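## Task

Take the sticky-note block off the desk and set it on the counter. The attempt fails if any carton from the desk lands on the floor, or if the robot falls or is left leaning.

## Robot and tools

ROBOT. The LinearBot has a base that can drive in any direction and a column about 1.7 m high. A carriage slides along the column (lift_m) and holds two identical six-joint arms, each with a two-finger gripper. Arm bases sit at 0.57 m + lift_m above the floor; carriage parts extend about 0.15 m below them. A hand reaches up to 0.78 m from its shoulder but only about 0.38 m beneath its arm base. The hand is about 0.16 m long and 0.1 m wide (0.14 m opened); the wrist camera sticks out 0.11 m to one side of joint 6's axis; fingertips are about 0.005 m thick in the closing direction and 0.02 m wide. Parked arm: joints 1-6 = 0, 0.05, 0.05, 1.45, 0, 0; footprint with both parked is roughly 0.85 m wide by 0.65 m long. Cameras: carriage_camera faces forward, tipped about 20 degrees down; left_wrist_camera and right_wrist_camera look out beyond the fingertips.

FRAMES. Base frame (metres): origin on the floor below the base centre, x forward, y left, z up. left_hand and right_hand give, in this frame, the midpoint between each hand's pads; quat_wxyz rotates base axes into hand axes (hand z along the fingers, y the opening direction; an upward-pointing hand with joints 1, 5, 6 at 0 reads 1, 0, 0, 0). base_odometry is in the odometry frame (the base frame at scene start), counts wheel rotation so slip looks like travel, heading in rad, left positive, -3.142 to 3.142. Heading may drift a degree or two after turns or long strafes.

move. Optional keys:
- base: an object with exactly one key, a relative offset from the base position in the latest state report: translate_m (m, -2 to 2, forward +), strafe_m (m, -2 to 2, left +) or rotate_rad (rad, -6.3 to 6.3, counter-clockwise +).
- joints: one flat object covering both arms, keyed by name, each value an absolute target. lift_m 0 to 1 m (done within 0.004). For left_ and right_ alike: joint1_rad -2.617 to 3.054, turn about vertical, 0 ahead, + left (±0.02); joint2_rad 0 to 3.141, shoulder, 0 upper arm level pointing back, 1.57 vertical, 3.14 level pointing forward (±0.105); joint3_rad 0 to 3.141, elbow, 0 folded, 3.14 straight (±0.06); joint4_rad -1.57 to 1.57, wrist pitch, 0 aligned with forearm, + tips up (±0.04); joint5_rad -1.57 to 1.57, wrist yaw, + swings tips to the right (opposite sense to joint 1) (±0.025); joint6_rad -2.094 to 2.094, roll about the finger axis, + clockwise viewed from the forearm (±0.02); gripper_m 0 to 0.093 m pad gap (±0.004). Keys you omit keep any earlier target and may still be pushing.
- speeds: caps for this action only: translate_m and strafe_m 0.02-0.5 m/s, rotate_rad 0.05-1.57 rad/s, lift_m 0.08-0.25 m/s; the top value is default.
- min_time_s: 0.1-8 s, the shortest duration of every arm and gripper motion in the action.
- cameras: list of camera names or "all"; omitted or null gives all, [] gives none.
A move with no action just reports state, images and the scene number. An unknown key makes a call invalid (later calls still execute); an out-of-range value is refused, and then later move, wait and finished_scene calls in that reply are skipped, as they are if a stop starts or blocks the request.

wait: seconds 0 to 10, commands nothing, returns state and images. zoom_image: camera plus region [x0, y0, x1, y1] in pixels, origin top-left, at most 504 by 504, only for a camera in the latest images. finished_scene: scene = current scene number; irreversible, and the goal must hold with the robot idle.

RESULTS. pictures lists image order; frames may trail the state slightly. The move line says done or the worst status. base_status and joint_status per motion: done (for the base, wheels turned the commanded amount, slip included), off_target (resting short, may keep pushing), contact_stop or time_out (base after 14 s) drop the target and hold, not_followed and "joint command not followed" mean a self-collision guard withheld that arm's targets (its gripper still acts), limit_stop_at_motor_heat (resend target). on_its_own lists uncommanded behaviour; "held at" is a target. motor_effort is percent of maximum, bracket = peak, with sizeable error; a lift effort that drops while lowering means a hand is resting on something. Joint torques (N m, arm joint order) include arm weight and wrap at ±28 for joints 1-3. A gripper clamping a hard part reads up to 0.005 m under its width; shut on nothing it reads 0.000-0.003; open wider than the reading to release. MOTOR HOT appears at 75 °C; at 100 °C an OVER-TEMPERATURE FAULT drops that arm for 30-60 s.

CAUTIONS. True hand positions are usually lower than reported, more at long reach; 1 kg can sag a level hand 7-25 cm. Arms have no contact stop and snap to targets once freed. To untangle withheld arms, resend one arm's readings with joint 1 swung away, then the other in a later action. Never let the arms strike or squeeze each other. Park arms to cool them; stretched or loaded arms heat while you think. Tipping risk rises with a high carriage, outstretched or loaded arms, pushing and sudden stops; only images reveal leaning. After a blocked drive, back off about 0.2 m; don't reverse under a table edge. Avoid drops, releasing moving objects, slams and knocking cartons off the desk. Loose objects may occasionally be nudged.

Each tool is called after "Emit:" by a JSON object that holds its "fn" and its "kwargs", one argument or row to a line.

## Session

Emit:
{"fn": "move", "kwargs": {

}}

Scene clock: 0.00 s.
Joint torques (N m): no reading
base_odometry: x=+0.000 y=+0.000 heading=+0.000
base_status: not commanded
joint_positions: lift_m=+0.300 left_joint1_rad=-0.010 left_joint2_rad=+0.044 left_joint3_rad=+0.048 left_joint4_rad=+1.430 left_joint5_rad=-0.008 left_joint6_rad=-0.004 left_gripper_m=+0.09396 right_joint1_rad=-0.011 right_joint2_rad=+0.047 right_joint3_rad=+0.039 right_joint4_rad=+1.421 right_joint5_rad=-0.003 right_joint6_rad=-0.048 right_gripper_m=+0.09396
joint_status: not commanded
motor_effort: lift_m=+29 drive_wheels=-1
left_hand: x=+0.2675 y=+0.3100 z=+1.2842 quat_wxyz=(+0.998, -0.004, +0.069, -0.007) (m; base frame)
right_hand: x=+0.2731 y=-0.3089 z=+1.2813 quat_wxyz=(+0.996, -0.003, +0.079, -0.029) (m; base frame)
pictures: carriage_camera, left_wrist_camera, right_wrist_camera
Images, in order (width x height): carriage_camera 504x504, left_wrist_camera 504x504, right_wrist_camera 504x504.

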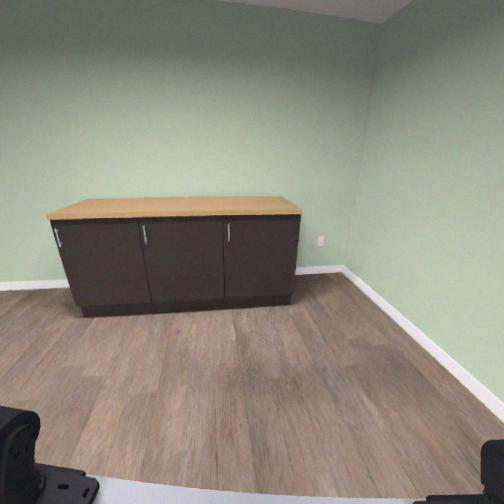

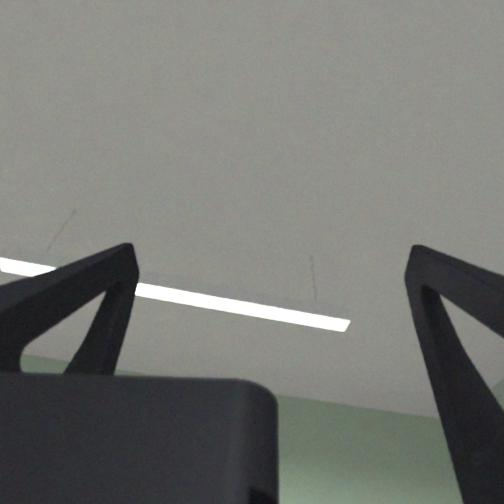

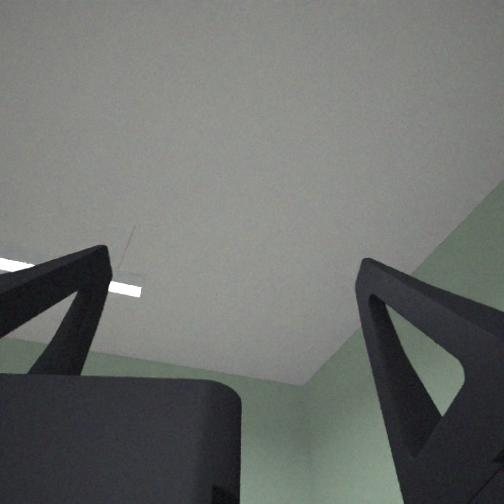

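Emit:
{"fn": "move", "kwargs": {
  "base": {"rotate_rad": 1.4},
  "cameras": ["carriage_camera"]
}}

Emit:
{"fn": "move", "kwargs": {
  "base": {"rotate_rad": 1.4},
  "cameras": ["carriage_camera"]
}}

Emit:
{"fn": "move", "kwargs": {
  "base": {"rotate_rad": 1.4},
  "cameras": ["carriage_camera"]
}}

Scene clock: 17.37 s.
Joint torques (N m): left_arm=[0.57 4.23 5.98 -0.2 -0.1 -0.05] | right_arm=[-0.02 4.26 7.21 -0.03 0.01 -0.11]
move: done
base_odometry: x=+0.000 y=+0.000 heading=+1.399
base_status: done
joint_positions: lift_m=+0.300 left_joint1_rad=-0.010 left_joint2_rad=+0.044 left_joint3_rad=+0.048 left_joint4_rad=+1.430 left_joint5_rad=-0.008 left_joint6_rad=-0.004 left_gripper_m=+0.09397 right_joint1_rad=-0.011 right_joint2_rad=+0.047 right_joint3_rad=+0.039 right_joint4_rad=+1.420 right_joint5_rad=-0.003 right_joint6_rad=-0.048 right_gripper_m=+0.09397
joint_status: not commanded
motor_effort: lift_m=+29(30) drive_wheels=+5(20)
left_hand: x=+0.2675 y=+0.3100 z=+1.2842 quat_wxyz=(+0.998, -0.004, +0.069, -0.007) (m; base frame)
right_hand: x=+0.2734 y=-0.3089 z=+1.2813 quat_wxyz=(+0.996, -0.003, +0.079, -0.029) (m; base frame)
pictures: carriage_camera
Images, in order (width x height): carriage_camera 504x504.

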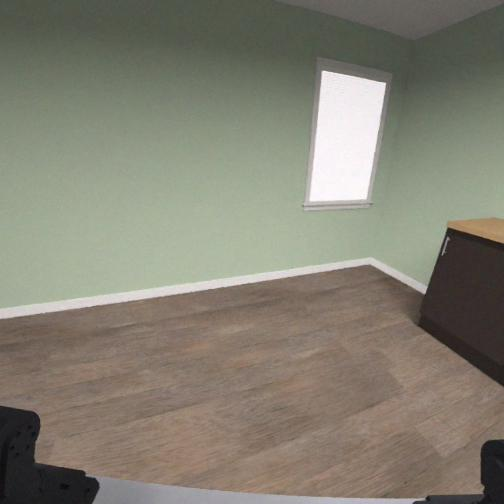

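Scene clock: 20.33 s.
Joint torques (N m): left_arm=[0.66 4.33 5.97 -0.2 -0.12 -0.05] | right_arm=[-0.05 4.21 7.2 -0.05 0.01 -0.11]
move: done
base_odometry: x=+0.000 y=+0.000 heading=+2.799
base_status: done
joint_positions: lift_m=+0.300 left_joint1_rad=-0.010 left_joint2_rad=+0.044 left_joint3_rad=+0.048 left_joint4_rad=+1.429 left_joint5_rad=-0.008 left_joint6_rad=-0.004 left_gripper_m=+0.09397 right_joint1_rad=-0.011 right_joint2_rad=+0.047 right_joint3_rad=+0.039 right_joint4_rad=+1.419 right_joint5_rad=-0.003 right_joint6_rad=-0.048 right_gripper_m=+0.09397
joint_status: not commanded
motor_effort: lift_m=+30(30) drive_wheels=+6(14)
left_hand: x=+0.2676 y=+0.3100 z=+1.2841 quat_wxyz=(+0.998, -0.004, +0.069, -0.007) (m; base frame)
right_hand: x=+0.2735 y=-0.3089 z=+1.2813 quat_wxyz=(+0.996, -0.003, +0.080, -0.029) (m; base frame)
pictures: carriage_camera
Images, in order (width x height): carriage_camera 504x504.

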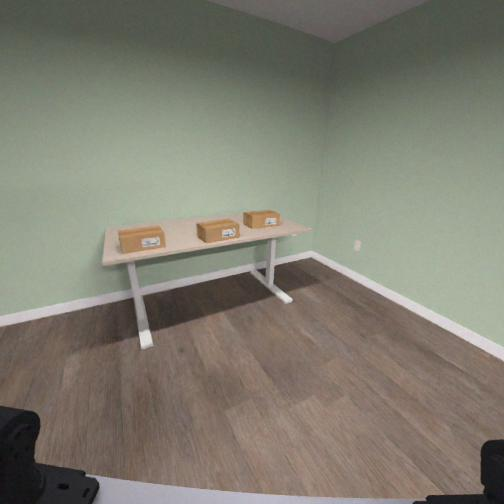

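Scene clock: 23.30 s.
Joint torques (N m): left_arm=[0.55 4.33 6.01 -0.19 -0.11 -0.05] | right_arm=[-0.01 4.26 7.19 -0.03 0 -0.12]
move: done
base_odometry: x=+0.000 y=+0.000 heading=-2.085
base_status: done
joint_positions: lift_m=+0.300 left_joint1_rad=-0.010 left_joint2_rad=+0.044 left_joint3_rad=+0.048 left_joint4_rad=+1.429 left_joint5_rad=-0.008 left_joint6_rad=-0.004 left_gripper_m=+0.09398 right_joint1_rad=-0.011 right_joint2_rad=+0.047 right_joint3_rad=+0.039 right_joint4_rad=+1.419 right_joint5_rad=-0.003 right_joint6_rad=-0.048 right_gripper_m=+0.09398
joint_status: not commanded
motor_effort: lift_m=+30(30) drive_wheels=+6(13)
left_hand: x=+0.2676 y=+0.3100 z=+1.2841 quat_wxyz=(+0.998, -0.004, +0.069, -0.007) (m; base frame)
right_hand: x=+0.2736 y=-0.3089 z=+1.2813 quat_wxyz=(+0.996, -0.003, +0.080, -0.029) (m; base frame)
pictures: carriage_camera
Images, in order (width x height): carriage_camera 504x504.

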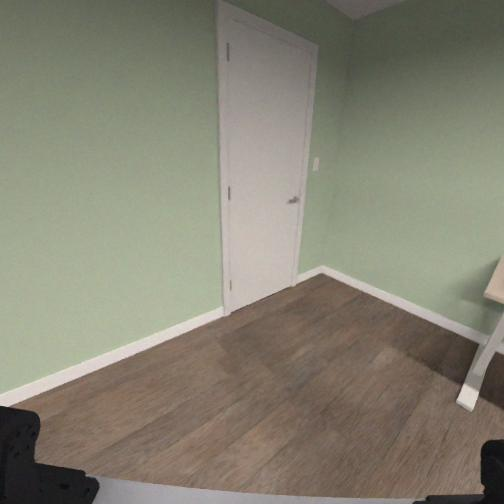

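Emit:
{"fn": "move", "kwargs": {
  "base": {"rotate_rad": -1.15},
  "joints": {"lift_m": 0.6},
  "cameras": ["carriage_camera"]
}}

Scene clock: 31.17 s.
Joint torques (N m): left_arm=[0.62 4.33 5.97 -0.18 -0.11 -0.04] | right_arm=[-0.06 4.26 7.19 -0.02 0.01 -0.11]
move: done
base_odometry: x=+0.000 y=+0.000 heading=+3.049
base_status: done
joint_positions: lift_m=+0.600 left_joint1_rad=-0.010 left_joint2_rad=+0.044 left_joint3_rad=+0.048 left_joint4_rad=+1.428 left_joint5_rad=-0.008 left_joint6_rad=-0.004 left_gripper_m=+0.09398 right_joint1_rad=-0.011 right_joint2_rad=+0.047 right_joint3_rad=+0.039 right_joint4_rad=+1.419 right_joint5_rad=-0.003 right_joint6_rad=-0.048 right_gripper_m=+0.09398
joint_status: all done
motor_effort: lift_m=+31(37) drive_wheels=+8(19)
left_hand: x=+0.2679 y=+0.3100 z=+1.5840 quat_wxyz=(+0.998, -0.004, +0.069, -0.007) (m; base frame)
right_hand: x=+0.2736 y=-0.3089 z=+1.5811 quat_wxyz=(+0.996, -0.003, +0.080, -0.029) (m; base frame)
pictures: carriage_camera
Images, in order (width x height): carriage_camera 504x504.

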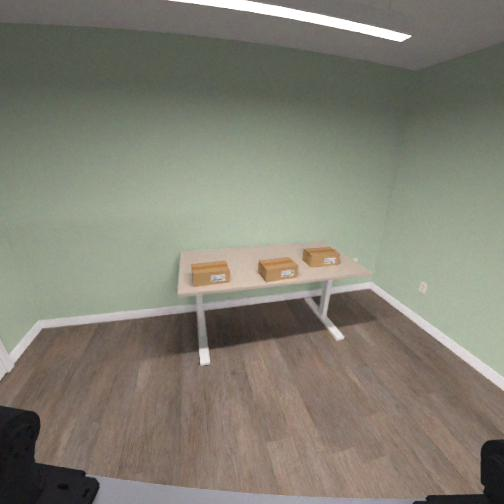

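Emit:
{"fn": "zoom_image", "kwargs": {
  "camera": "carriage_camera",
  "region": [170, 225, 380, 315]
}}

Scaled by 2.400 from the camera's 504x504 image, which has a finer 720x720 frame.

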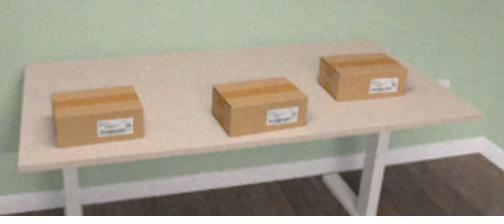

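Emit:
{"fn": "move", "kwargs": {
  "base": {"translate_m": 0.8},
  "joints": {"lift_m": 0.9},
  "cameras": ["carriage_camera"]
}}

Emit:
{"fn": "zoom_image", "kwargs": {
  "camera": "carriage_camera",
  "region": [120, 240, 460, 420]
}}

Scene clock: 42.70 s.
Joint torques (N m): left_arm=[0.64 4.23 6.04 -0.24 -0.11 -0.05] | right_arm=[-0.06 4.27 7.25 0.03 0 -0.11]
move: done
base_odometry: x=-0.797 y=+0.076 heading=+3.048
base_status: done
joint_positions: lift_m=+0.900 left_joint1_rad=-0.010 left_joint2_rad=+0.044 left_joint3_rad=+0.048 left_joint4_rad=+1.428 left_joint5_rad=-0.008 left_joint6_rad=-0.004 left_gripper_m=+0.09398 right_joint1_rad=-0.011 right_joint2_rad=+0.047 right_joint3_rad=+0.039 right_joint4_rad=+1.416 right_joint5_rad=-0.003 right_joint6_rad=-0.048 right_gripper_m=+0.09398
joint_status: all done
motor_effort: lift_m=+31(37) drive_wheels=-10(20)
left_hand: x=+0.2678 y=+0.3100 z=+1.8840 quat_wxyz=(+0.998, -0.004, +0.069, -0.007) (m; base frame)
right_hand: x=+0.2742 y=-0.3090 z=+1.8811 quat_wxyz=(+0.996, -0.003, +0.081, -0.029) (m; base frame)
pictures: carriage_camera
Images, in order (width x height): carriage_camera 504x504.

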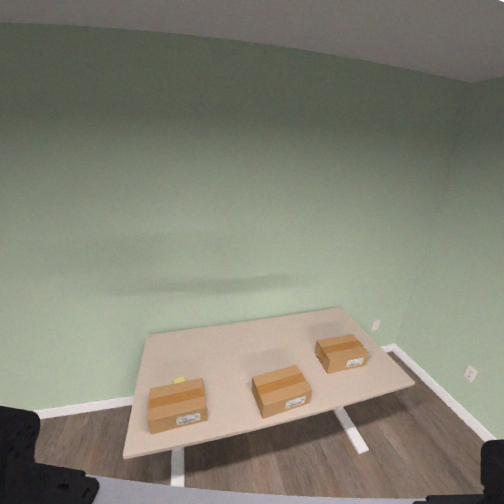

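Scaled by 1.482 from the camera's 504x504 image, which has a finer 720x720 frame.

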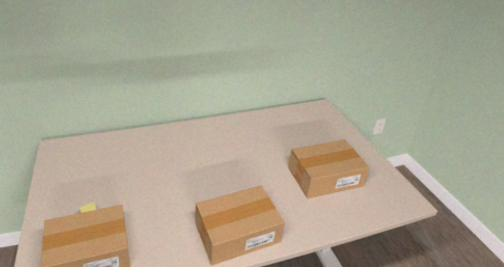

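Emit:
{"fn": "move", "kwargs": {
  "joints": {"left_joint2_rad": 1.57, "left_joint3_rad": 1.57, "left_joint4_rad": 0.0, "right_joint2_rad": 1.57, "right_joint3_rad": 1.57, "right_joint4_rad": 0.0},
  "min_time_s": 3
}}

Emit:
{"fn": "move", "kwargs": {
  "joints": {"left_joint2_rad": 1.57, "left_joint3_rad": 1.57, "left_joint4_rad": -1.2, "right_joint2_rad": 1.57, "right_joint3_rad": 1.57, "right_joint4_rad": -1.2},
  "min_time_s": 3
}}

Emit:
{"fn": "move", "kwargs": {
  "joints": {"left_joint2_rad": 1.57, "left_joint3_rad": 1.2, "left_joint4_rad": -1.2, "right_joint2_rad": 2.0, "right_joint3_rad": 1.57, "right_joint4_rad": -1.2},
  "min_time_s": 3
}}

Scene clock: 58.73 s.
Joint torques (N m): left_arm=[0.57 -7.76 10.88 2.44 -0.12 -0.05] | right_arm=[-0.05 -7.34 11.96 2.29 0.01 -0.11]
move: done
base_odometry: x=-0.797 y=+0.076 heading=+3.048
base_status: not commanded
joint_positions: lift_m=+0.900 left_joint1_rad=-0.010 left_joint2_rad=+1.556 left_joint3_rad=+1.544 left_joint4_rad=+0.021 left_joint5_rad=-0.008 left_joint6_rad=-0.004 left_gripper_m=+0.09398 right_joint1_rad=-0.011 right_joint2_rad=+1.566 right_joint3_rad=+1.539 right_joint4_rad=+0.010 right_joint5_rad=-0.003 right_joint6_rad=-0.048 right_gripper_m=+0.09398
joint_status: all done
motor_effort: lift_m=+31(31) drive_wheels=-9(13)
left_hand: x=+0.7405 y=+0.3053 z=+1.8910 quat_wxyz=(+0.710, -0.001, +0.704, -0.002) (m; base frame)
right_hand: x=+0.7438 y=-0.3140 z=+1.8813 quat_wxyz=(+0.701, -0.014, +0.713, -0.020) (m; base frame)
pictures: carriage_camera, left_wrist_camera, right_wrist_camera
Images, in order (width x height): carriage_camera 504x504, left_wrist_camera 504x504, right_wrist_camera 504x504.

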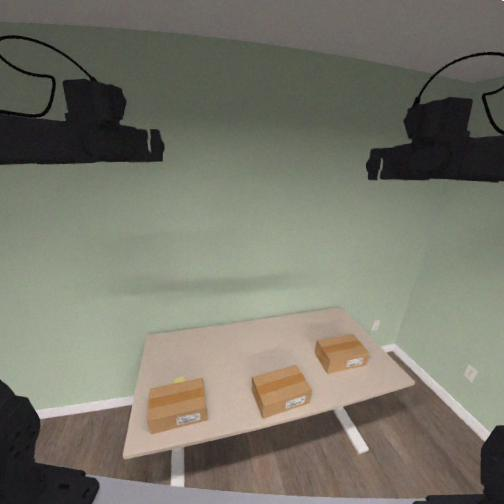

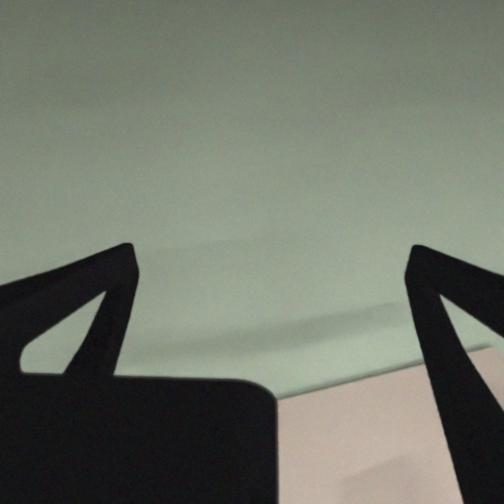

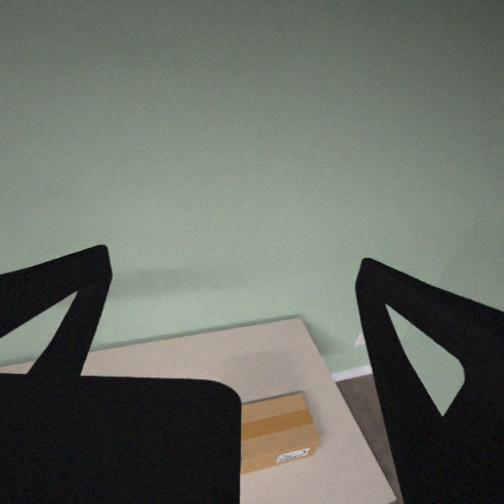

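Scene clock: 62.03 s.
Joint torques (N m): left_arm=[0.57 -6.74 10.04 1.31 -0.1 -0.05] | right_arm=[-0.02 -6.42 10.88 1.01 0.01 -0.11]
move: done
base_odometry: x=-0.797 y=+0.076 heading=+3.048
base_status: not commanded
joint_positions: lift_m=+0.900 left_joint1_rad=-0.010 left_joint2_rad=+1.556 left_joint3_rad=+1.544 left_joint4_rad=-1.182 left_joint5_rad=-0.008 left_joint6_rad=-0.004 left_gripper_m=+0.09398 right_joint1_rad=-0.011 right_joint2_rad=+1.566 right_joint3_rad=+1.539 right_joint4_rad=-1.186 right_joint5_rad=-0.003 right_joint6_rad=-0.048 right_gripper_m=+0.09398
joint_status: all done
motor_effort: lift_m=+31(31) drive_wheels=-10(12)
left_hand: x=+0.5852 y=+0.3068 z=+1.6602 quat_wxyz=(+0.187, +0.002, +0.982, +0.003) (m; base frame)
right_hand: x=+0.5842 y=-0.3123 z=+1.6551 quat_wxyz=(+0.178, -0.019, +0.984, -0.004) (m; base frame)
pictures: carriage_camera, left_wrist_camera, right_wrist_camera
Images, in order (width x height): carriage_camera 504x504, left_wrist_camera 504x504, right_wrist_camera 504x504.

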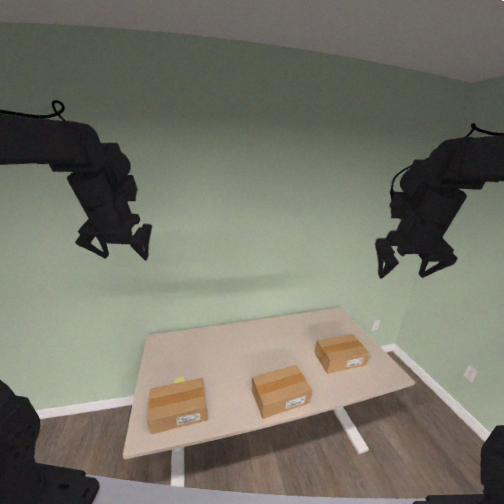

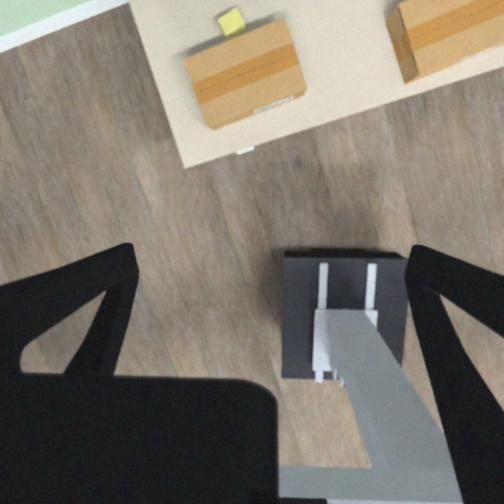

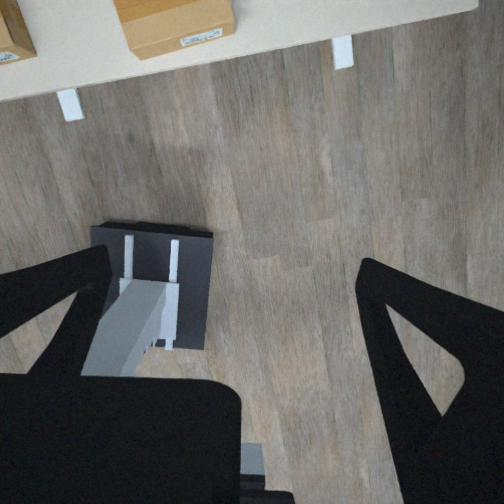

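Scene clock: 65.33 s.
Joint torques (N m): left_arm=[0.64 -6.27 5.52 0.52 -0.11 -0.06] | right_arm=[-0.05 -9.44 9.61 0.07 0.02 -0.12]
move: done
base_odometry: x=-0.797 y=+0.076 heading=+3.048
base_status: not commanded
joint_positions: lift_m=+0.900 left_joint1_rad=-0.010 left_joint2_rad=+1.556 left_joint3_rad=+1.214 left_joint4_rad=-1.188 left_joint5_rad=-0.008 left_joint6_rad=-0.004 left_gripper_m=+0.09398 right_joint1_rad=-0.011 right_joint2_rad=+1.994 right_joint3_rad=+1.543 right_joint4_rad=-1.189 right_joint5_rad=-0.003 right_joint6_rad=-0.048 right_gripper_m=+0.09398
joint_status: all done
motor_effort: lift_m=+31(31) drive_wheels=-9(12)
left_hand: x=+0.5099 y=+0.3076 z=+1.5605 quat_wxyz=(+0.020, +0.003, +1.000, +0.004) (m; base frame)
right_hand: x=+0.5910 y=-0.3124 z=+1.5107 quat_wxyz=(-0.034, -0.019, +0.999, +0.002) (m; base frame)
pictures: carriage_camera, left_wrist_camera, right_wrist_camera
Images, in order (width x height): carriage_camera 504x504, left_wrist_camera 504x504, right_wrist_camera 504x504.

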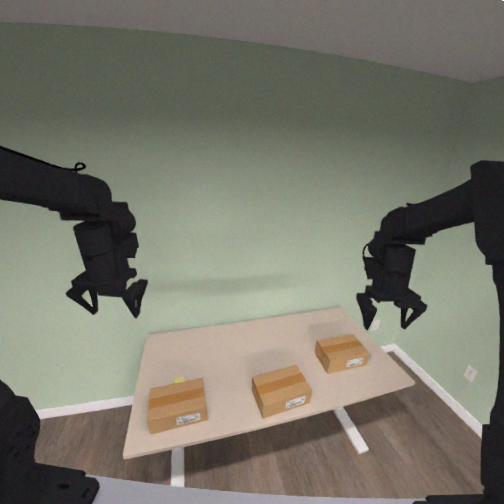

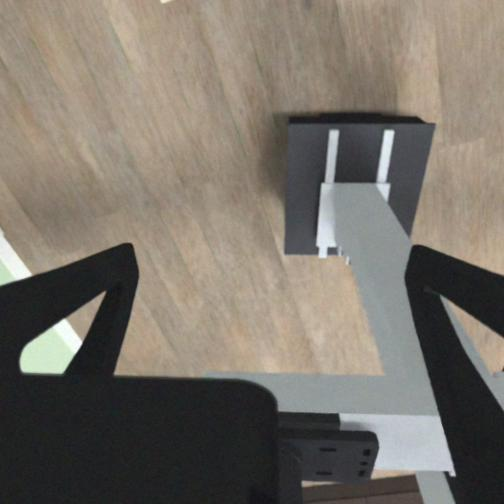

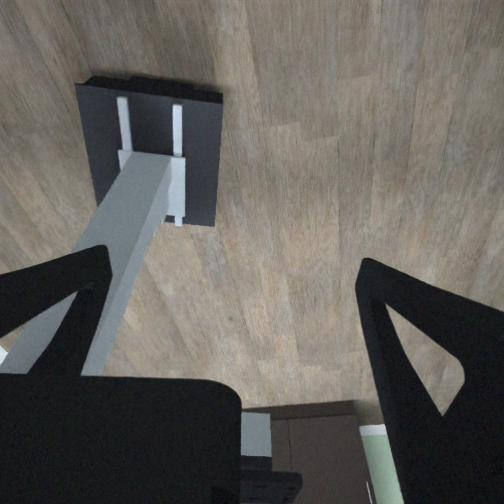

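Emit:
{"fn": "move", "kwargs": {
  "joints": {"left_joint2_rad": 1.2, "left_joint3_rad": 0.9, "left_joint4_rad": -1.27, "right_joint2_rad": 0.05, "right_joint3_rad": 0.05, "right_joint4_rad": 1.45},
  "base": {"rotate_rad": 0.25},
  "min_time_s": 3,
  "cameras": []
}}

Emit:
{"fn": "move", "kwargs": {
  "base": {"strafe_m": -0.2},
  "cameras": []
}}

Emit:
{"fn": "move", "kwargs": {
  "base": {"translate_m": 0.3},
  "speeds": {"translate_m": 0.25}
}}

Scene clock: 170.20 s.
Joint torques (N m): left_arm=[0.58 -5.07 5.49 0.44 -0.12 -0.05] | right_arm=[-0.27 3.59 6 0.12 0.01 -0.11]
move: done
base_odometry: x=-0.797 y=+0.076 heading=-2.986
base_status: done
joint_positions: lift_m=+0.900 left_joint1_rad=-0.010 left_joint2_rad=+1.213 left_joint3_rad=+0.914 left_joint4_rad=-1.255 left_joint5_rad=-0.008 left_joint6_rad=-0.004 left_gripper_m=+0.09398 right_joint1_rad=-0.009 right_joint2_rad=+0.055 right_joint3_rad=+0.055 right_joint4_rad=+1.431 right_joint5_rad=-0.003 right_joint6_rad=-0.048 right_gripper_m=+0.09398
joint_status: all done
motor_effort: lift_m=+31(31) drive_wheels=+10(15)
left_hand: x=+0.4162 y=+0.3086 z=+1.5545 quat_wxyz=(+0.008, +0.003, +1.000, +0.004) (m; base frame)
right_hand: x=+0.2683 y=-0.3088 z=+1.8860 quat_wxyz=(+0.997, -0.003, +0.069, -0.028) (m; base frame)
pictures: none
No camera images: "cameras" was empty.

Scene clock: 172.27 s.
Joint torques (N m): left_arm=[0.68 -4.94 5.52 0.49 -0.12 -0.05] | right_arm=[-0.24 3.58 6.02 0.05 0.01 -0.12]
move: done
base_odometry: x=-0.828 y=+0.273 heading=-2.984
base_status: done
joint_positions: lift_m=+0.900 left_joint1_rad=-0.011 left_joint2_rad=+1.212 left_joint3_rad=+0.914 left_joint4_rad=-1.260 left_joint5_rad=-0.008 left_joint6_rad=-0.004 left_gripper_m=+0.09398 right_joint1_rad=-0.009 right_joint2_rad=+0.055 right_joint3_rad=+0.055 right_joint4_rad=+1.436 right_joint5_rad=-0.003 right_joint6_rad=-0.048 right_gripper_m=+0.09398
joint_status: not commanded
motor_effort: lift_m=+31(31) drive_wheels=-12(18)
left_hand: x=+0.4150 y=+0.3083 z=+1.5547 quat_wxyz=(+0.007, +0.004, +1.000, +0.004) (m; base frame)
right_hand: x=+0.2670 y=-0.3088 z=+1.8862 quat_wxyz=(+0.997, -0.003, +0.067, -0.028) (m; base frame)
pictures: none
No camera images: "cameras" was empty.

Scene clock: 174.77 s.
Joint torques (N m): left_arm=[0.65 -4.6 5.48 0.54 -0.14 -0.06] | right_arm=[-0.21 3.58 6 0 0 -0.12]
move: done
base_odometry: x=-1.125 y=+0.227 heading=-2.985
base_status: done
joint_positions: lift_m=+0.900 left_joint1_rad=-0.011 left_joint2_rad=+1.208 left_joint3_rad=+0.914 left_joint4_rad=-1.263 left_joint5_rad=-0.008 left_joint6_rad=-0.004 left_gripper_m=+0.09398 right_joint1_rad=-0.009 right_joint2_rad=+0.055 right_joint3_rad=+0.055 right_joint4_rad=+1.440 right_joint5_rad=-0.003 right_joint6_rad=-0.048 right_gripper_m=+0.09398
joint_status: not commanded
motor_effort: lift_m=+31(31) drive_wheels=-8(14)
left_hand: x=+0.4143 y=+0.3084 z=+1.5552 quat_wxyz=(+0.007, +0.004, +1.000, +0.004) (m; base frame)
right_hand: x=+0.2660 y=-0.3088 z=+1.8863 quat_wxyz=(+0.997, -0.003, +0.065, -0.028) (m; base frame)
pictures: carriage_camera, left_wrist_camera, right_wrist_camera
Images, in order (width x height): carriage_camera 504x504, left_wrist_camera 504x504, right_wrist_camera 504x504.

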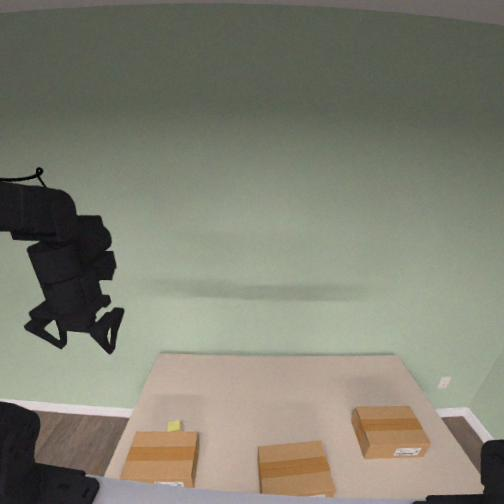

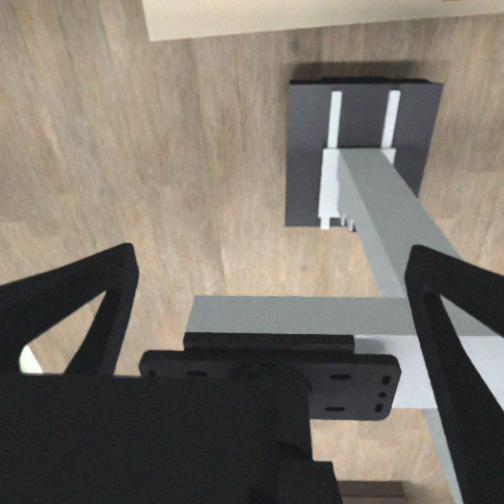

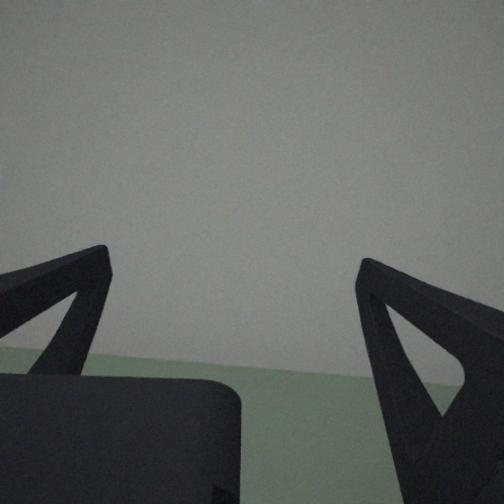

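Emit:
{"fn": "move", "kwargs": {
  "joints": {"lift_m": 0.6, "left_joint2_rad": 1.884, "left_joint3_rad": 0.728, "left_joint4_rad": 0.056},
  "min_time_s": 3
}}

Scene clock: 234.73 s.
Joint torques (N m): left_arm=[0.66 -8.02 4.34 1.84 -0.12 -0.05] | right_arm=[-0.23 3.89 6.65 -0.01 0.01 -0.12]
move: done
base_odometry: x=-1.125 y=+0.227 heading=-2.985
base_status: not commanded
joint_positions: lift_m=+0.600 left_joint1_rad=-0.011 left_joint2_rad=+1.868 left_joint3_rad=+0.740 left_joint4_rad=+0.046 left_joint5_rad=-0.008 left_joint6_rad=-0.004 left_gripper_m=+0.09398 right_joint1_rad=-0.009 right_joint2_rad=+0.052 right_joint3_rad=+0.049 right_joint4_rad=+1.440 right_joint5_rad=-0.003 right_joint6_rad=-0.048 right_gripper_m=+0.09398
joint_status: all done
motor_effort: lift_m=+28(29) drive_wheels=-9(10)
left_hand: x=+0.6048 y=+0.3063 z=+1.1078 quat_wxyz=(+0.242, +0.003, +0.970, +0.002) (m; base frame)
right_hand: x=+0.2669 y=-0.3088 z=+1.5849 quat_wxyz=(+0.997, -0.003, +0.066, -0.028) (m; base frame)
pictures: carriage_camera, left_wrist_camera, right_wrist_camera
Images, in order (width x height): carriage_camera 504x504, left_wrist_camera 504x504, right_wrist_camera 504x504.

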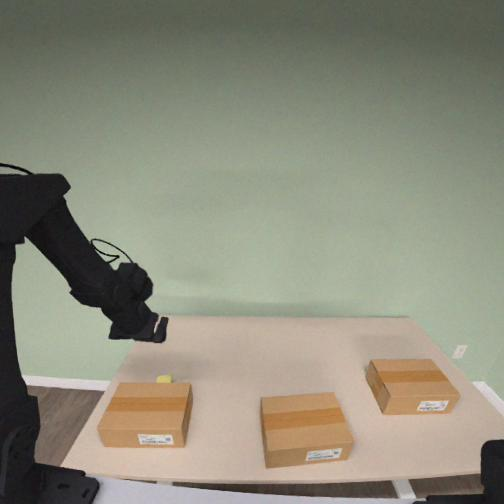

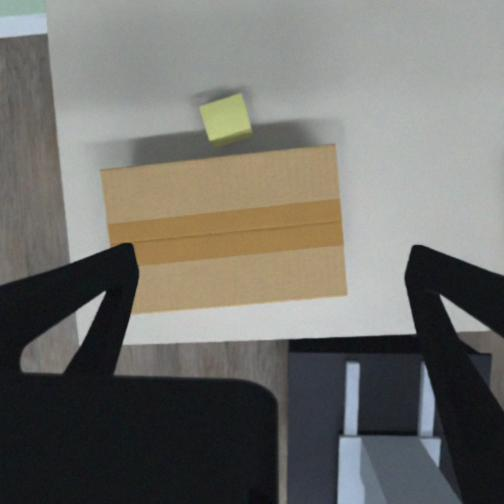

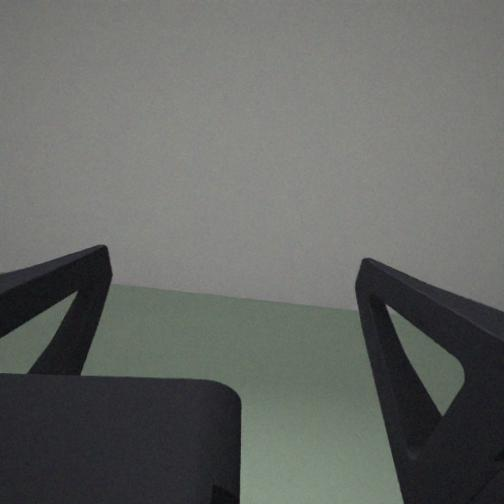

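Emit:
{"fn": "move", "kwargs": {
  "joints": {"lift_m": 0.8},
  "cameras": ["left_wrist_camera"]
}}

Emit:
{"fn": "move", "kwargs": {
  "base": {"translate_m": -0.1},
  "joints": {"lift_m": 0.6},
  "cameras": ["left_wrist_camera"]
}}

Scene clock: 256.63 s.
Joint torques (N m): left_arm=[0.68 -8.96 4.9 1.7 -0.12 -0.05] | right_arm=[-0.25 3.92 6.67 0 0.01 -0.12]
move: done
base_odometry: x=-1.125 y=+0.227 heading=-2.985
base_status: not commanded
joint_positions: lift_m=+0.800 left_joint1_rad=-0.011 left_joint2_rad=+1.878 left_joint3_rad=+0.735 left_joint4_rad=+0.059 left_joint5_rad=-0.008 left_joint6_rad=-0.004 left_gripper_m=+0.09398 right_joint1_rad=-0.009 right_joint2_rad=+0.051 right_joint3_rad=+0.049 right_joint4_rad=+1.440 right_joint5_rad=-0.003 right_joint6_rad=-0.048 right_gripper_m=+0.09398
joint_status: all done
motor_effort: lift_m=+31(38) drive_wheels=-7(9)
left_hand: x=+0.6036 y=+0.3063 z=+1.3040 quat_wxyz=(+0.241, +0.003, +0.971, +0.002) (m; base frame)
right_hand: x=+0.2668 y=-0.3088 z=+1.7845 quat_wxyz=(+0.997, -0.003, +0.066, -0.028) (m; base frame)
pictures: left_wrist_camera
Images, in order (width x height): left_wrist_camera 504x504.

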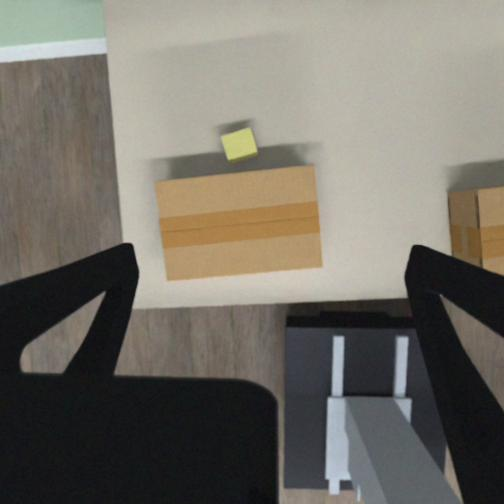

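Scene clock: 258.20 s.
Joint torques (N m): left_arm=[0.69 -9.07 4.88 1.7 -0.13 -0.06] | right_arm=[-0.28 4.07 6.78 -0.06 0.01 -0.12]
move: done
base_odometry: x=-1.026 y=+0.242 heading=-2.985
base_status: done
joint_positions: lift_m=+0.600 left_joint1_rad=-0.011 left_joint2_rad=+1.879 left_joint3_rad=+0.735 left_joint4_rad=+0.058 left_joint5_rad=-0.008 left_joint6_rad=-0.004 left_gripper_m=+0.09398 right_joint1_rad=-0.009 right_joint2_rad=+0.050 right_joint3_rad=+0.048 right_joint4_rad=+1.444 right_joint5_rad=-0.003 right_joint6_rad=-0.048 right_gripper_m=+0.09398
joint_status: all done
motor_effort: lift_m=+28(28) drive_wheels=+5(15)
left_hand: x=+0.6033 y=+0.3063 z=+1.1039 quat_wxyz=(+0.240, +0.003, +0.971, +0.002) (m; base frame)
right_hand: x=+0.2657 y=-0.3088 z=+1.5847 quat_wxyz=(+0.998, -0.003, +0.064, -0.028) (m; base frame)
pictures: left_wrist_camera
Images, in order (width x height): left_wrist_camera 504x504.

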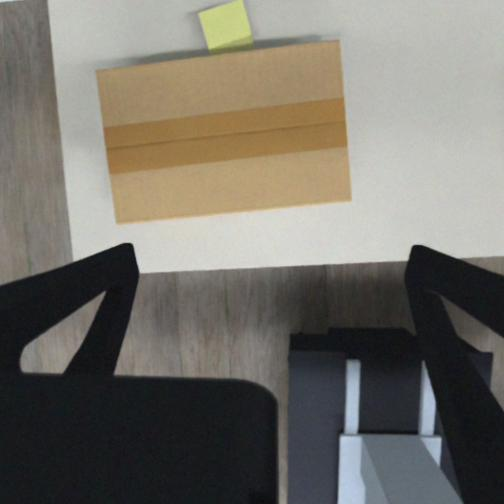

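Emit:
{"fn": "move", "kwargs": {
  "base": {"strafe_m": 0.035},
  "joints": {"lift_m": 0.65},
  "cameras": []
}}

Emit:
{"fn": "move", "kwargs": {
  "base": {"translate_m": 0.17},
  "speeds": {"translate_m": 0.15},
  "joints": {"left_joint2_rad": 2.698, "left_joint3_rad": 1.75, "left_joint4_rad": -0.652},
  "min_time_s": 3
}}

Scene clock: 300.37 s.
Joint torques (N m): left_arm=[0.51 -9.2 4.79 1.68 -0.13 -0.05] | right_arm=[-0.2 4.1 6.82 -0.06 0 -0.13]
move: done
base_odometry: x=-1.021 y=+0.207 heading=-2.985
base_status: done
joint_positions: lift_m=+0.650 left_joint1_rad=-0.009 left_joint2_rad=+1.879 left_joint3_rad=+0.735 left_joint4_rad=+0.062 left_joint5_rad=-0.007 left_joint6_rad=-0.004 left_gripper_m=+0.09398 right_joint1_rad=-0.009 right_joint2_rad=+0.049 right_joint3_rad=+0.047 right_joint4_rad=+1.444 right_joint5_rad=-0.003 right_joint6_rad=-0.048 right_gripper_m=+0.09398
joint_status: all done
motor_effort: lift_m=+31(38) drive_wheels=+3(11)
left_hand: x=+0.6040 y=+0.3068 z=+1.1538 quat_wxyz=(+0.241, +0.002, +0.970, +0.002) (m; base frame)
right_hand: x=+0.2659 y=-0.3088 z=+1.6342 quat_wxyz=(+0.998, -0.003, +0.064, -0.028) (m; base frame)
pictures: none
No camera images: "cameras" was empty.

Scene clock: 303.67 s.
Joint torques (N m): left_arm=[0.61 -13.82 7.42 0.35 -0.13 -0.05] | right_arm=[-0.18 4.07 6.84 -0.07 0 -0.12]
move: done
base_odometry: x=-1.189 y=+0.181 heading=-2.984
base_status: done
joint_positions: lift_m=+0.650 left_joint1_rad=-0.010 left_joint2_rad=+2.675 left_joint3_rad=+1.731 left_joint4_rad=-0.636 left_joint5_rad=-0.008 left_joint6_rad=-0.004 left_gripper_m=+0.09398 right_joint1_rad=-0.009 right_joint2_rad=+0.049 right_joint3_rad=+0.047 right_joint4_rad=+1.446 right_joint5_rad=-0.003 right_joint6_rad=-0.048 right_gripper_m=+0.09398
joint_status: all done
motor_effort: lift_m=+31(31) drive_wheels=-6(13)
left_hand: x=+0.6785 y=+0.3060 z=+1.0274 quat_wxyz=(-0.005, +0.003, +1.000, +0.004) (m; base frame)
right_hand: x=+0.2655 y=-0.3088 z=+1.6342 quat_wxyz=(+0.998, -0.003, +0.064, -0.028) (m; base frame)
pictures: carriage_camera, left_wrist_camera, right_wrist_camera
Images, in order (width x height): carriage_camera 504x504, left_wrist_camera 504x504, right_wrist_camera 504x504.

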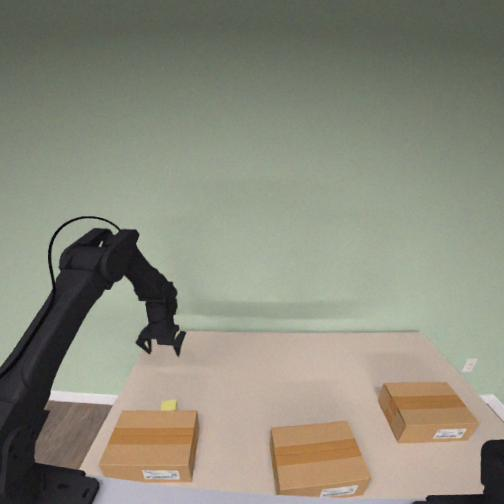

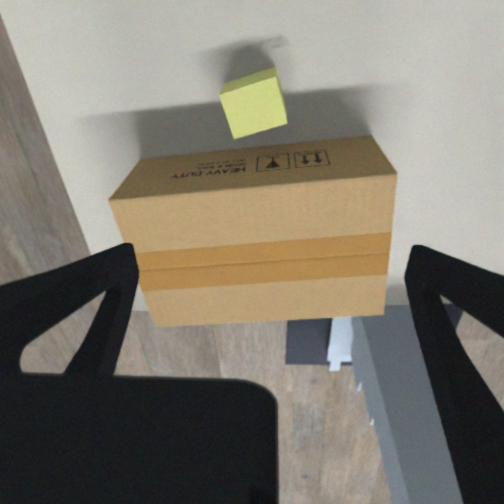

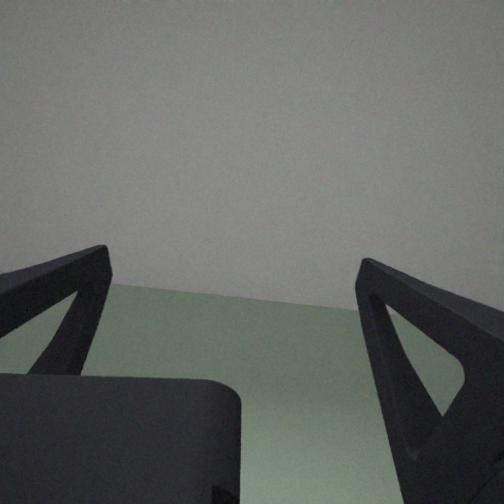

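Emit:
{"fn": "move", "kwargs": {
  "joints": {"left_joint2_rad": 2.88, "left_joint3_rad": 2.085, "left_joint4_rad": -0.92, "left_joint6_rad": -0.34},
  "min_time_s": 2,
  "cameras": ["left_wrist_camera"]
}}

Scene clock: 342.60 s.
Joint torques (N m): left_arm=[0.57 -14.74 7.75 0.05 -0.15 -0.14] | right_arm=[-0.2 4.14 6.82 -0.07 0.01 -0.12]
move: done
base_odometry: x=-1.189 y=+0.181 heading=-2.984
base_status: not commanded
joint_positions: lift_m=+0.650 left_joint1_rad=-0.010 left_joint2_rad=+2.855 left_joint3_rad=+2.065 left_joint4_rad=-0.905 left_joint5_rad=-0.008 left_joint6_rad=-0.330 left_gripper_m=+0.09398 right_joint1_rad=-0.009 right_joint2_rad=+0.049 right_joint3_rad=+0.047 right_joint4_rad=+1.446 right_joint5_rad=-0.003 right_joint6_rad=-0.048 right_gripper_m=+0.09398
joint_status: all done
motor_effort: lift_m=+31(31) drive_wheels=-6(10)
left_hand: x=+0.6905 y=+0.3059 z=+1.0166 quat_wxyz=(-0.061, -0.159, +0.985, +0.014) (m; base frame)
right_hand: x=+0.2655 y=-0.3088 z=+1.6342 quat_wxyz=(+0.998, -0.003, +0.064, -0.028) (m; base frame)
pictures: left_wrist_camera
Images, in order (width x height): left_wrist_camera 504x504.

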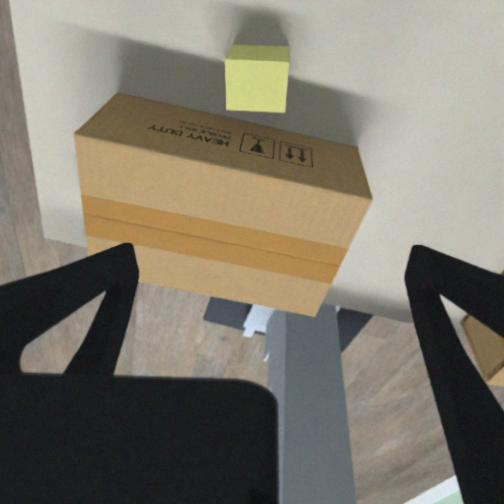

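Emit:
{"fn": "move", "kwargs": {
  "joints": {"lift_m": 0.53},
  "speeds": {"lift_m": 0.1}
}}

Scene clock: 350.50 s.
Joint torques (N m): left_arm=[0.59 -15.87 7.02 0.06 -0.16 -0.15] | right_arm=[-0.2 4.15 6.83 -0.09 0 -0.13]
move: done
base_odometry: x=-1.189 y=+0.181 heading=-2.984
base_status: not commanded
joint_positions: lift_m=+0.530 left_joint1_rad=-0.010 left_joint2_rad=+2.866 left_joint3_rad=+2.072 left_joint4_rad=-0.911 left_joint5_rad=-0.008 left_joint6_rad=-0.331 left_gripper_m=+0.09398 right_joint1_rad=-0.009 right_joint2_rad=+0.049 right_joint3_rad=+0.047 right_joint4_rad=+1.446 right_joint5_rad=-0.003 right_joint6_rad=-0.048 right_gripper_m=+0.09398
joint_status: all done
motor_effort: lift_m=+28(28) drive_wheels=-7(10)
left_hand: x=+0.6884 y=+0.3059 z=+0.8937 quat_wxyz=(-0.065, -0.160, +0.985, +0.015) (m; base frame)
right_hand: x=+0.2654 y=-0.3088 z=+1.5145 quat_wxyz=(+0.998, -0.003, +0.063, -0.028) (m; base frame)
pictures: carriage_camera, left_wrist_camera, right_wrist_camera
Images, in order (width x height): carriage_camera 504x504, left_wrist_camera 504x504, right_wrist_camera 504x504.

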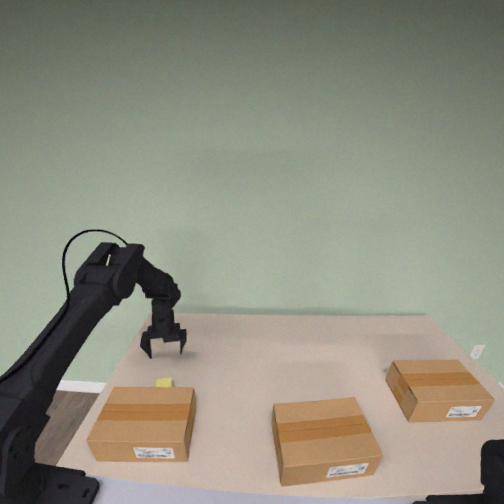

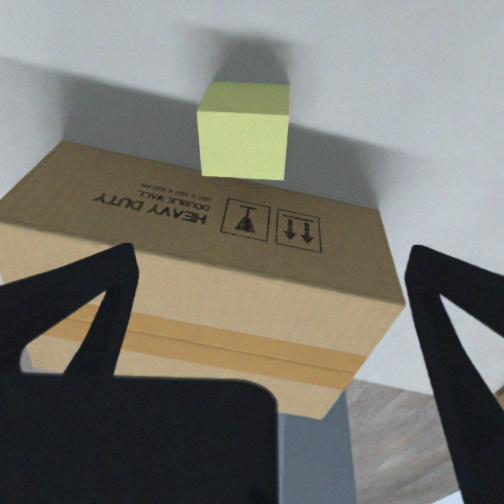

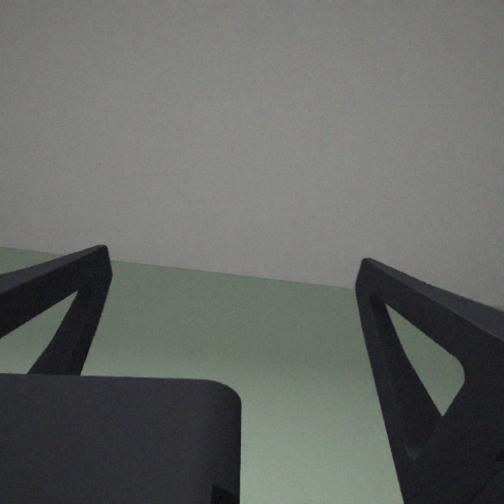

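Emit:
{"fn": "move", "kwargs": {
  "joints": {"left_joint1_rad": 0.025, "left_joint2_rad": 3.01, "left_joint3_rad": 2.375, "left_joint4_rad": -1.23},
  "min_time_s": 2,
  "cameras": ["left_wrist_camera"]
}}

Scene clock: 393.97 s.
Joint torques (N m): left_arm=[1.01 -15.13 7.94 -0.37 -0.15 -0.15] | right_arm=[-0.18 4.12 6.83 -0.08 0.01 -0.13]
move: done
base_odometry: x=-1.189 y=+0.181 heading=-2.984
base_status: not commanded
joint_positions: lift_m=+0.530 left_joint1_rad=+0.019 left_joint2_rad=+2.985 left_joint3_rad=+2.355 left_joint4_rad=-1.216 left_joint5_rad=-0.008 left_joint6_rad=-0.331 left_gripper_m=+0.09398 right_joint1_rad=-0.009 right_joint2_rad=+0.049 right_joint3_rad=+0.047 right_joint4_rad=+1.446 right_joint5_rad=-0.003 right_joint6_rad=-0.048 right_gripper_m=+0.09398
joint_status: all done
motor_effort: lift_m=+28(28) drive_wheels=-7(10)
left_hand: x=+0.6799 y=+0.3190 z=+0.9070 quat_wxyz=(-0.135, -0.172, +0.975, +0.025) (m; base frame)
right_hand: x=+0.2654 y=-0.3088 z=+1.5145 quat_wxyz=(+0.998, -0.003, +0.063, -0.028) (m; base frame)
pictures: left_wrist_camera
Images, in order (width x height): left_wrist_camera 504x504.

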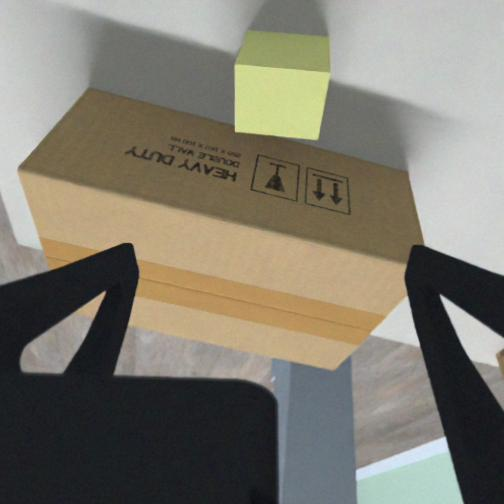

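Emit:
{"fn": "move", "kwargs": {
  "joints": {"lift_m": 0.45},
  "speeds": {"lift_m": 0.08},
  "cameras": ["left_wrist_camera", "carriage_camera"]
}}

Scene clock: 399.03 s.
Joint torques (N m): left_arm=[1.01 -16.01 7.21 -0.3 -0.16 -0.15] | right_arm=[-0.2 4.18 6.82 -0.08 0 -0.12]
move: done
base_odometry: x=-1.189 y=+0.181 heading=-2.984
base_status: not commanded
joint_positions: lift_m=+0.450 left_joint1_rad=+0.019 left_joint2_rad=+2.994 left_joint3_rad=+2.360 left_joint4_rad=-1.221 left_joint5_rad=-0.008 left_joint6_rad=-0.332 left_gripper_m=+0.09398 right_joint1_rad=-0.009 right_joint2_rad=+0.049 right_joint3_rad=+0.047 right_joint4_rad=+1.446 right_joint5_rad=-0.003 right_joint6_rad=-0.048 right_gripper_m=+0.09398
joint_status: all done
motor_effort: lift_m=+27(28) drive_wheels=-8(9)
left_hand: x=+0.6780 y=+0.3189 z=+0.8244 quat_wxyz=(-0.139, -0.172, +0.975, +0.026) (m; base frame)
right_hand: x=+0.2654 y=-0.3088 z=+1.4345 quat_wxyz=(+0.998, -0.003, +0.063, -0.028) (m; base frame)
pictures: carriage_camera, left_wrist_camera
Images, in order (width x height): carriage_camera 504x504, left_wrist_camera 504x504.

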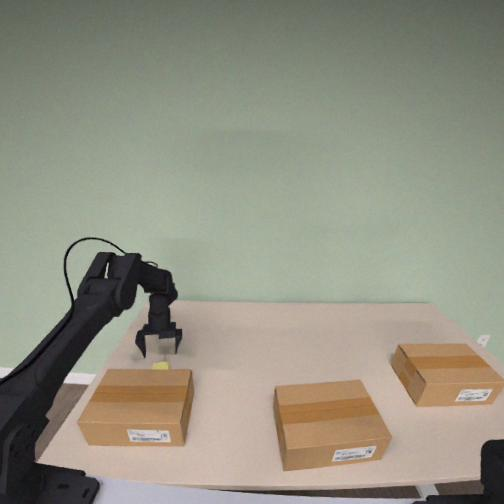

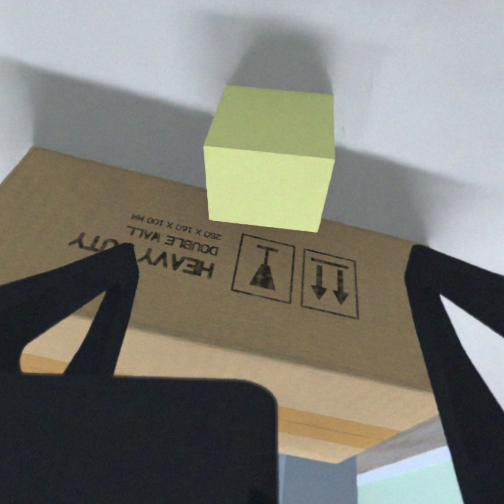

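Emit:
{"fn": "move", "kwargs": {
  "joints": {"lift_m": 0.39},
  "speeds": {"lift_m": 0.08},
  "cameras": ["left_wrist_camera"]
}}

Emit:
{"fn": "move", "kwargs": {
  "joints": {"lift_m": 0.372},
  "speeds": {"lift_m": 0.08},
  "cameras": ["left_wrist_camera", "carriage_camera"]
}}

Scene clock: 432.27 s.
Joint torques (N m): left_arm=[1.06 -16.24 7.09 -0.29 -0.16 -0.16] | right_arm=[-0.16 4.18 6.87 -0.08 0 -0.12]
move: done
base_odometry: x=-1.189 y=+0.181 heading=-2.984
base_status: not commanded
joint_positions: lift_m=+0.390 left_joint1_rad=+0.019 left_joint2_rad=+2.996 left_joint3_rad=+2.363 left_joint4_rad=-1.222 left_joint5_rad=-0.008 left_joint6_rad=-0.332 left_gripper_m=+0.09398 right_joint1_rad=-0.009 right_joint2_rad=+0.049 right_joint3_rad=+0.047 right_joint4_rad=+1.446 right_joint5_rad=-0.003 right_joint6_rad=-0.048 right_gripper_m=+0.09398
joint_status: all done
motor_effort: lift_m=+28(28) drive_wheels=-6(8)
left_hand: x=+0.6777 y=+0.3189 z=+0.7637 quat_wxyz=(-0.140, -0.172, +0.975, +0.026) (m; base frame)
right_hand: x=+0.2654 y=-0.3088 z=+1.3745 quat_wxyz=(+0.998, -0.003, +0.063, -0.028) (m; base frame)
pictures: left_wrist_camera
Images, in order (width x height): left_wrist_camera 504x504.

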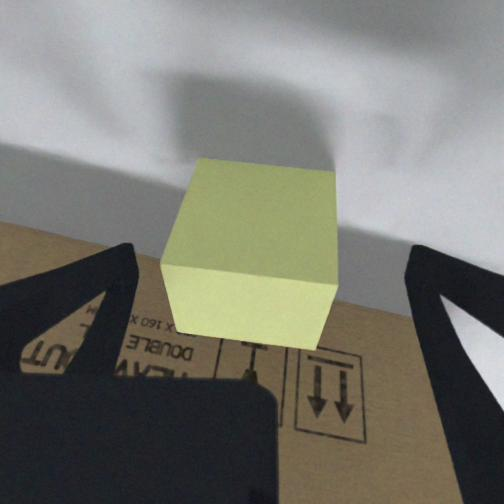

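Scene clock: 432.87 s.
Joint torques (N m): left_arm=[0.95 -16.66 6.95 -0.29 -0.15 -0.15] | right_arm=[-0.17 4.11 6.87 -0.08 0.01 -0.12]
move: done
base_odometry: x=-1.189 y=+0.181 heading=-2.984
base_status: not commanded
joint_positions: lift_m=+0.372 left_joint1_rad=+0.019 left_joint2_rad=+2.999 left_joint3_rad=+2.365 left_joint4_rad=-1.224 left_joint5_rad=-0.008 left_joint6_rad=-0.332 left_gripper_m=+0.09398 right_joint1_rad=-0.009 right_joint2_rad=+0.049 right_joint3_rad=+0.047 right_joint4_rad=+1.446 right_joint5_rad=-0.003 right_joint6_rad=-0.048 right_gripper_m=+0.09398
joint_status: all done
motor_effort: lift_m=+27(28) drive_wheels=-8(9)
left_hand: x=+0.6771 y=+0.3189 z=+0.7450 quat_wxyz=(-0.141, -0.172, +0.975, +0.026) (m; base frame)
right_hand: x=+0.2654 y=-0.3088 z=+1.3565 quat_wxyz=(+0.998, -0.003, +0.063, -0.028) (m; base frame)
pictures: carriage_camera, left_wrist_camera
Images, in order (width x height): carriage_camera 504x504, left_wrist_camera 504x504.

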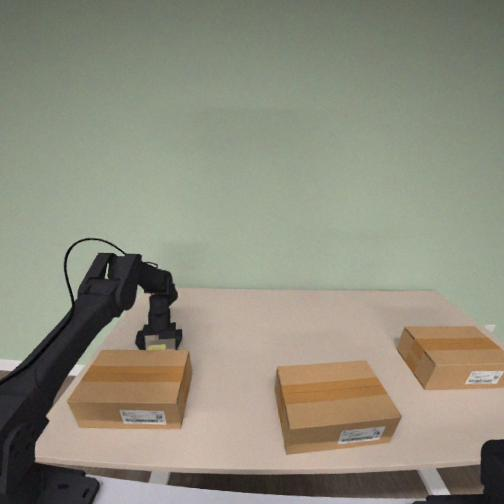

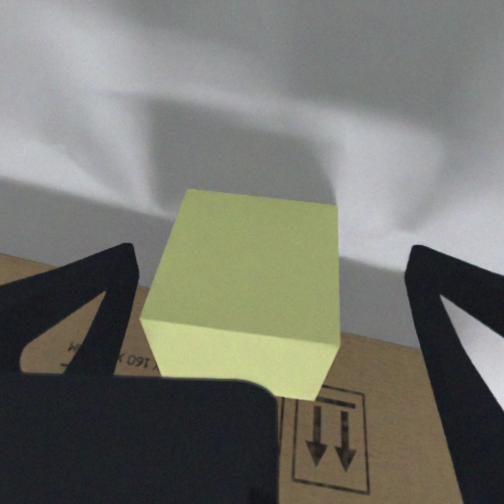

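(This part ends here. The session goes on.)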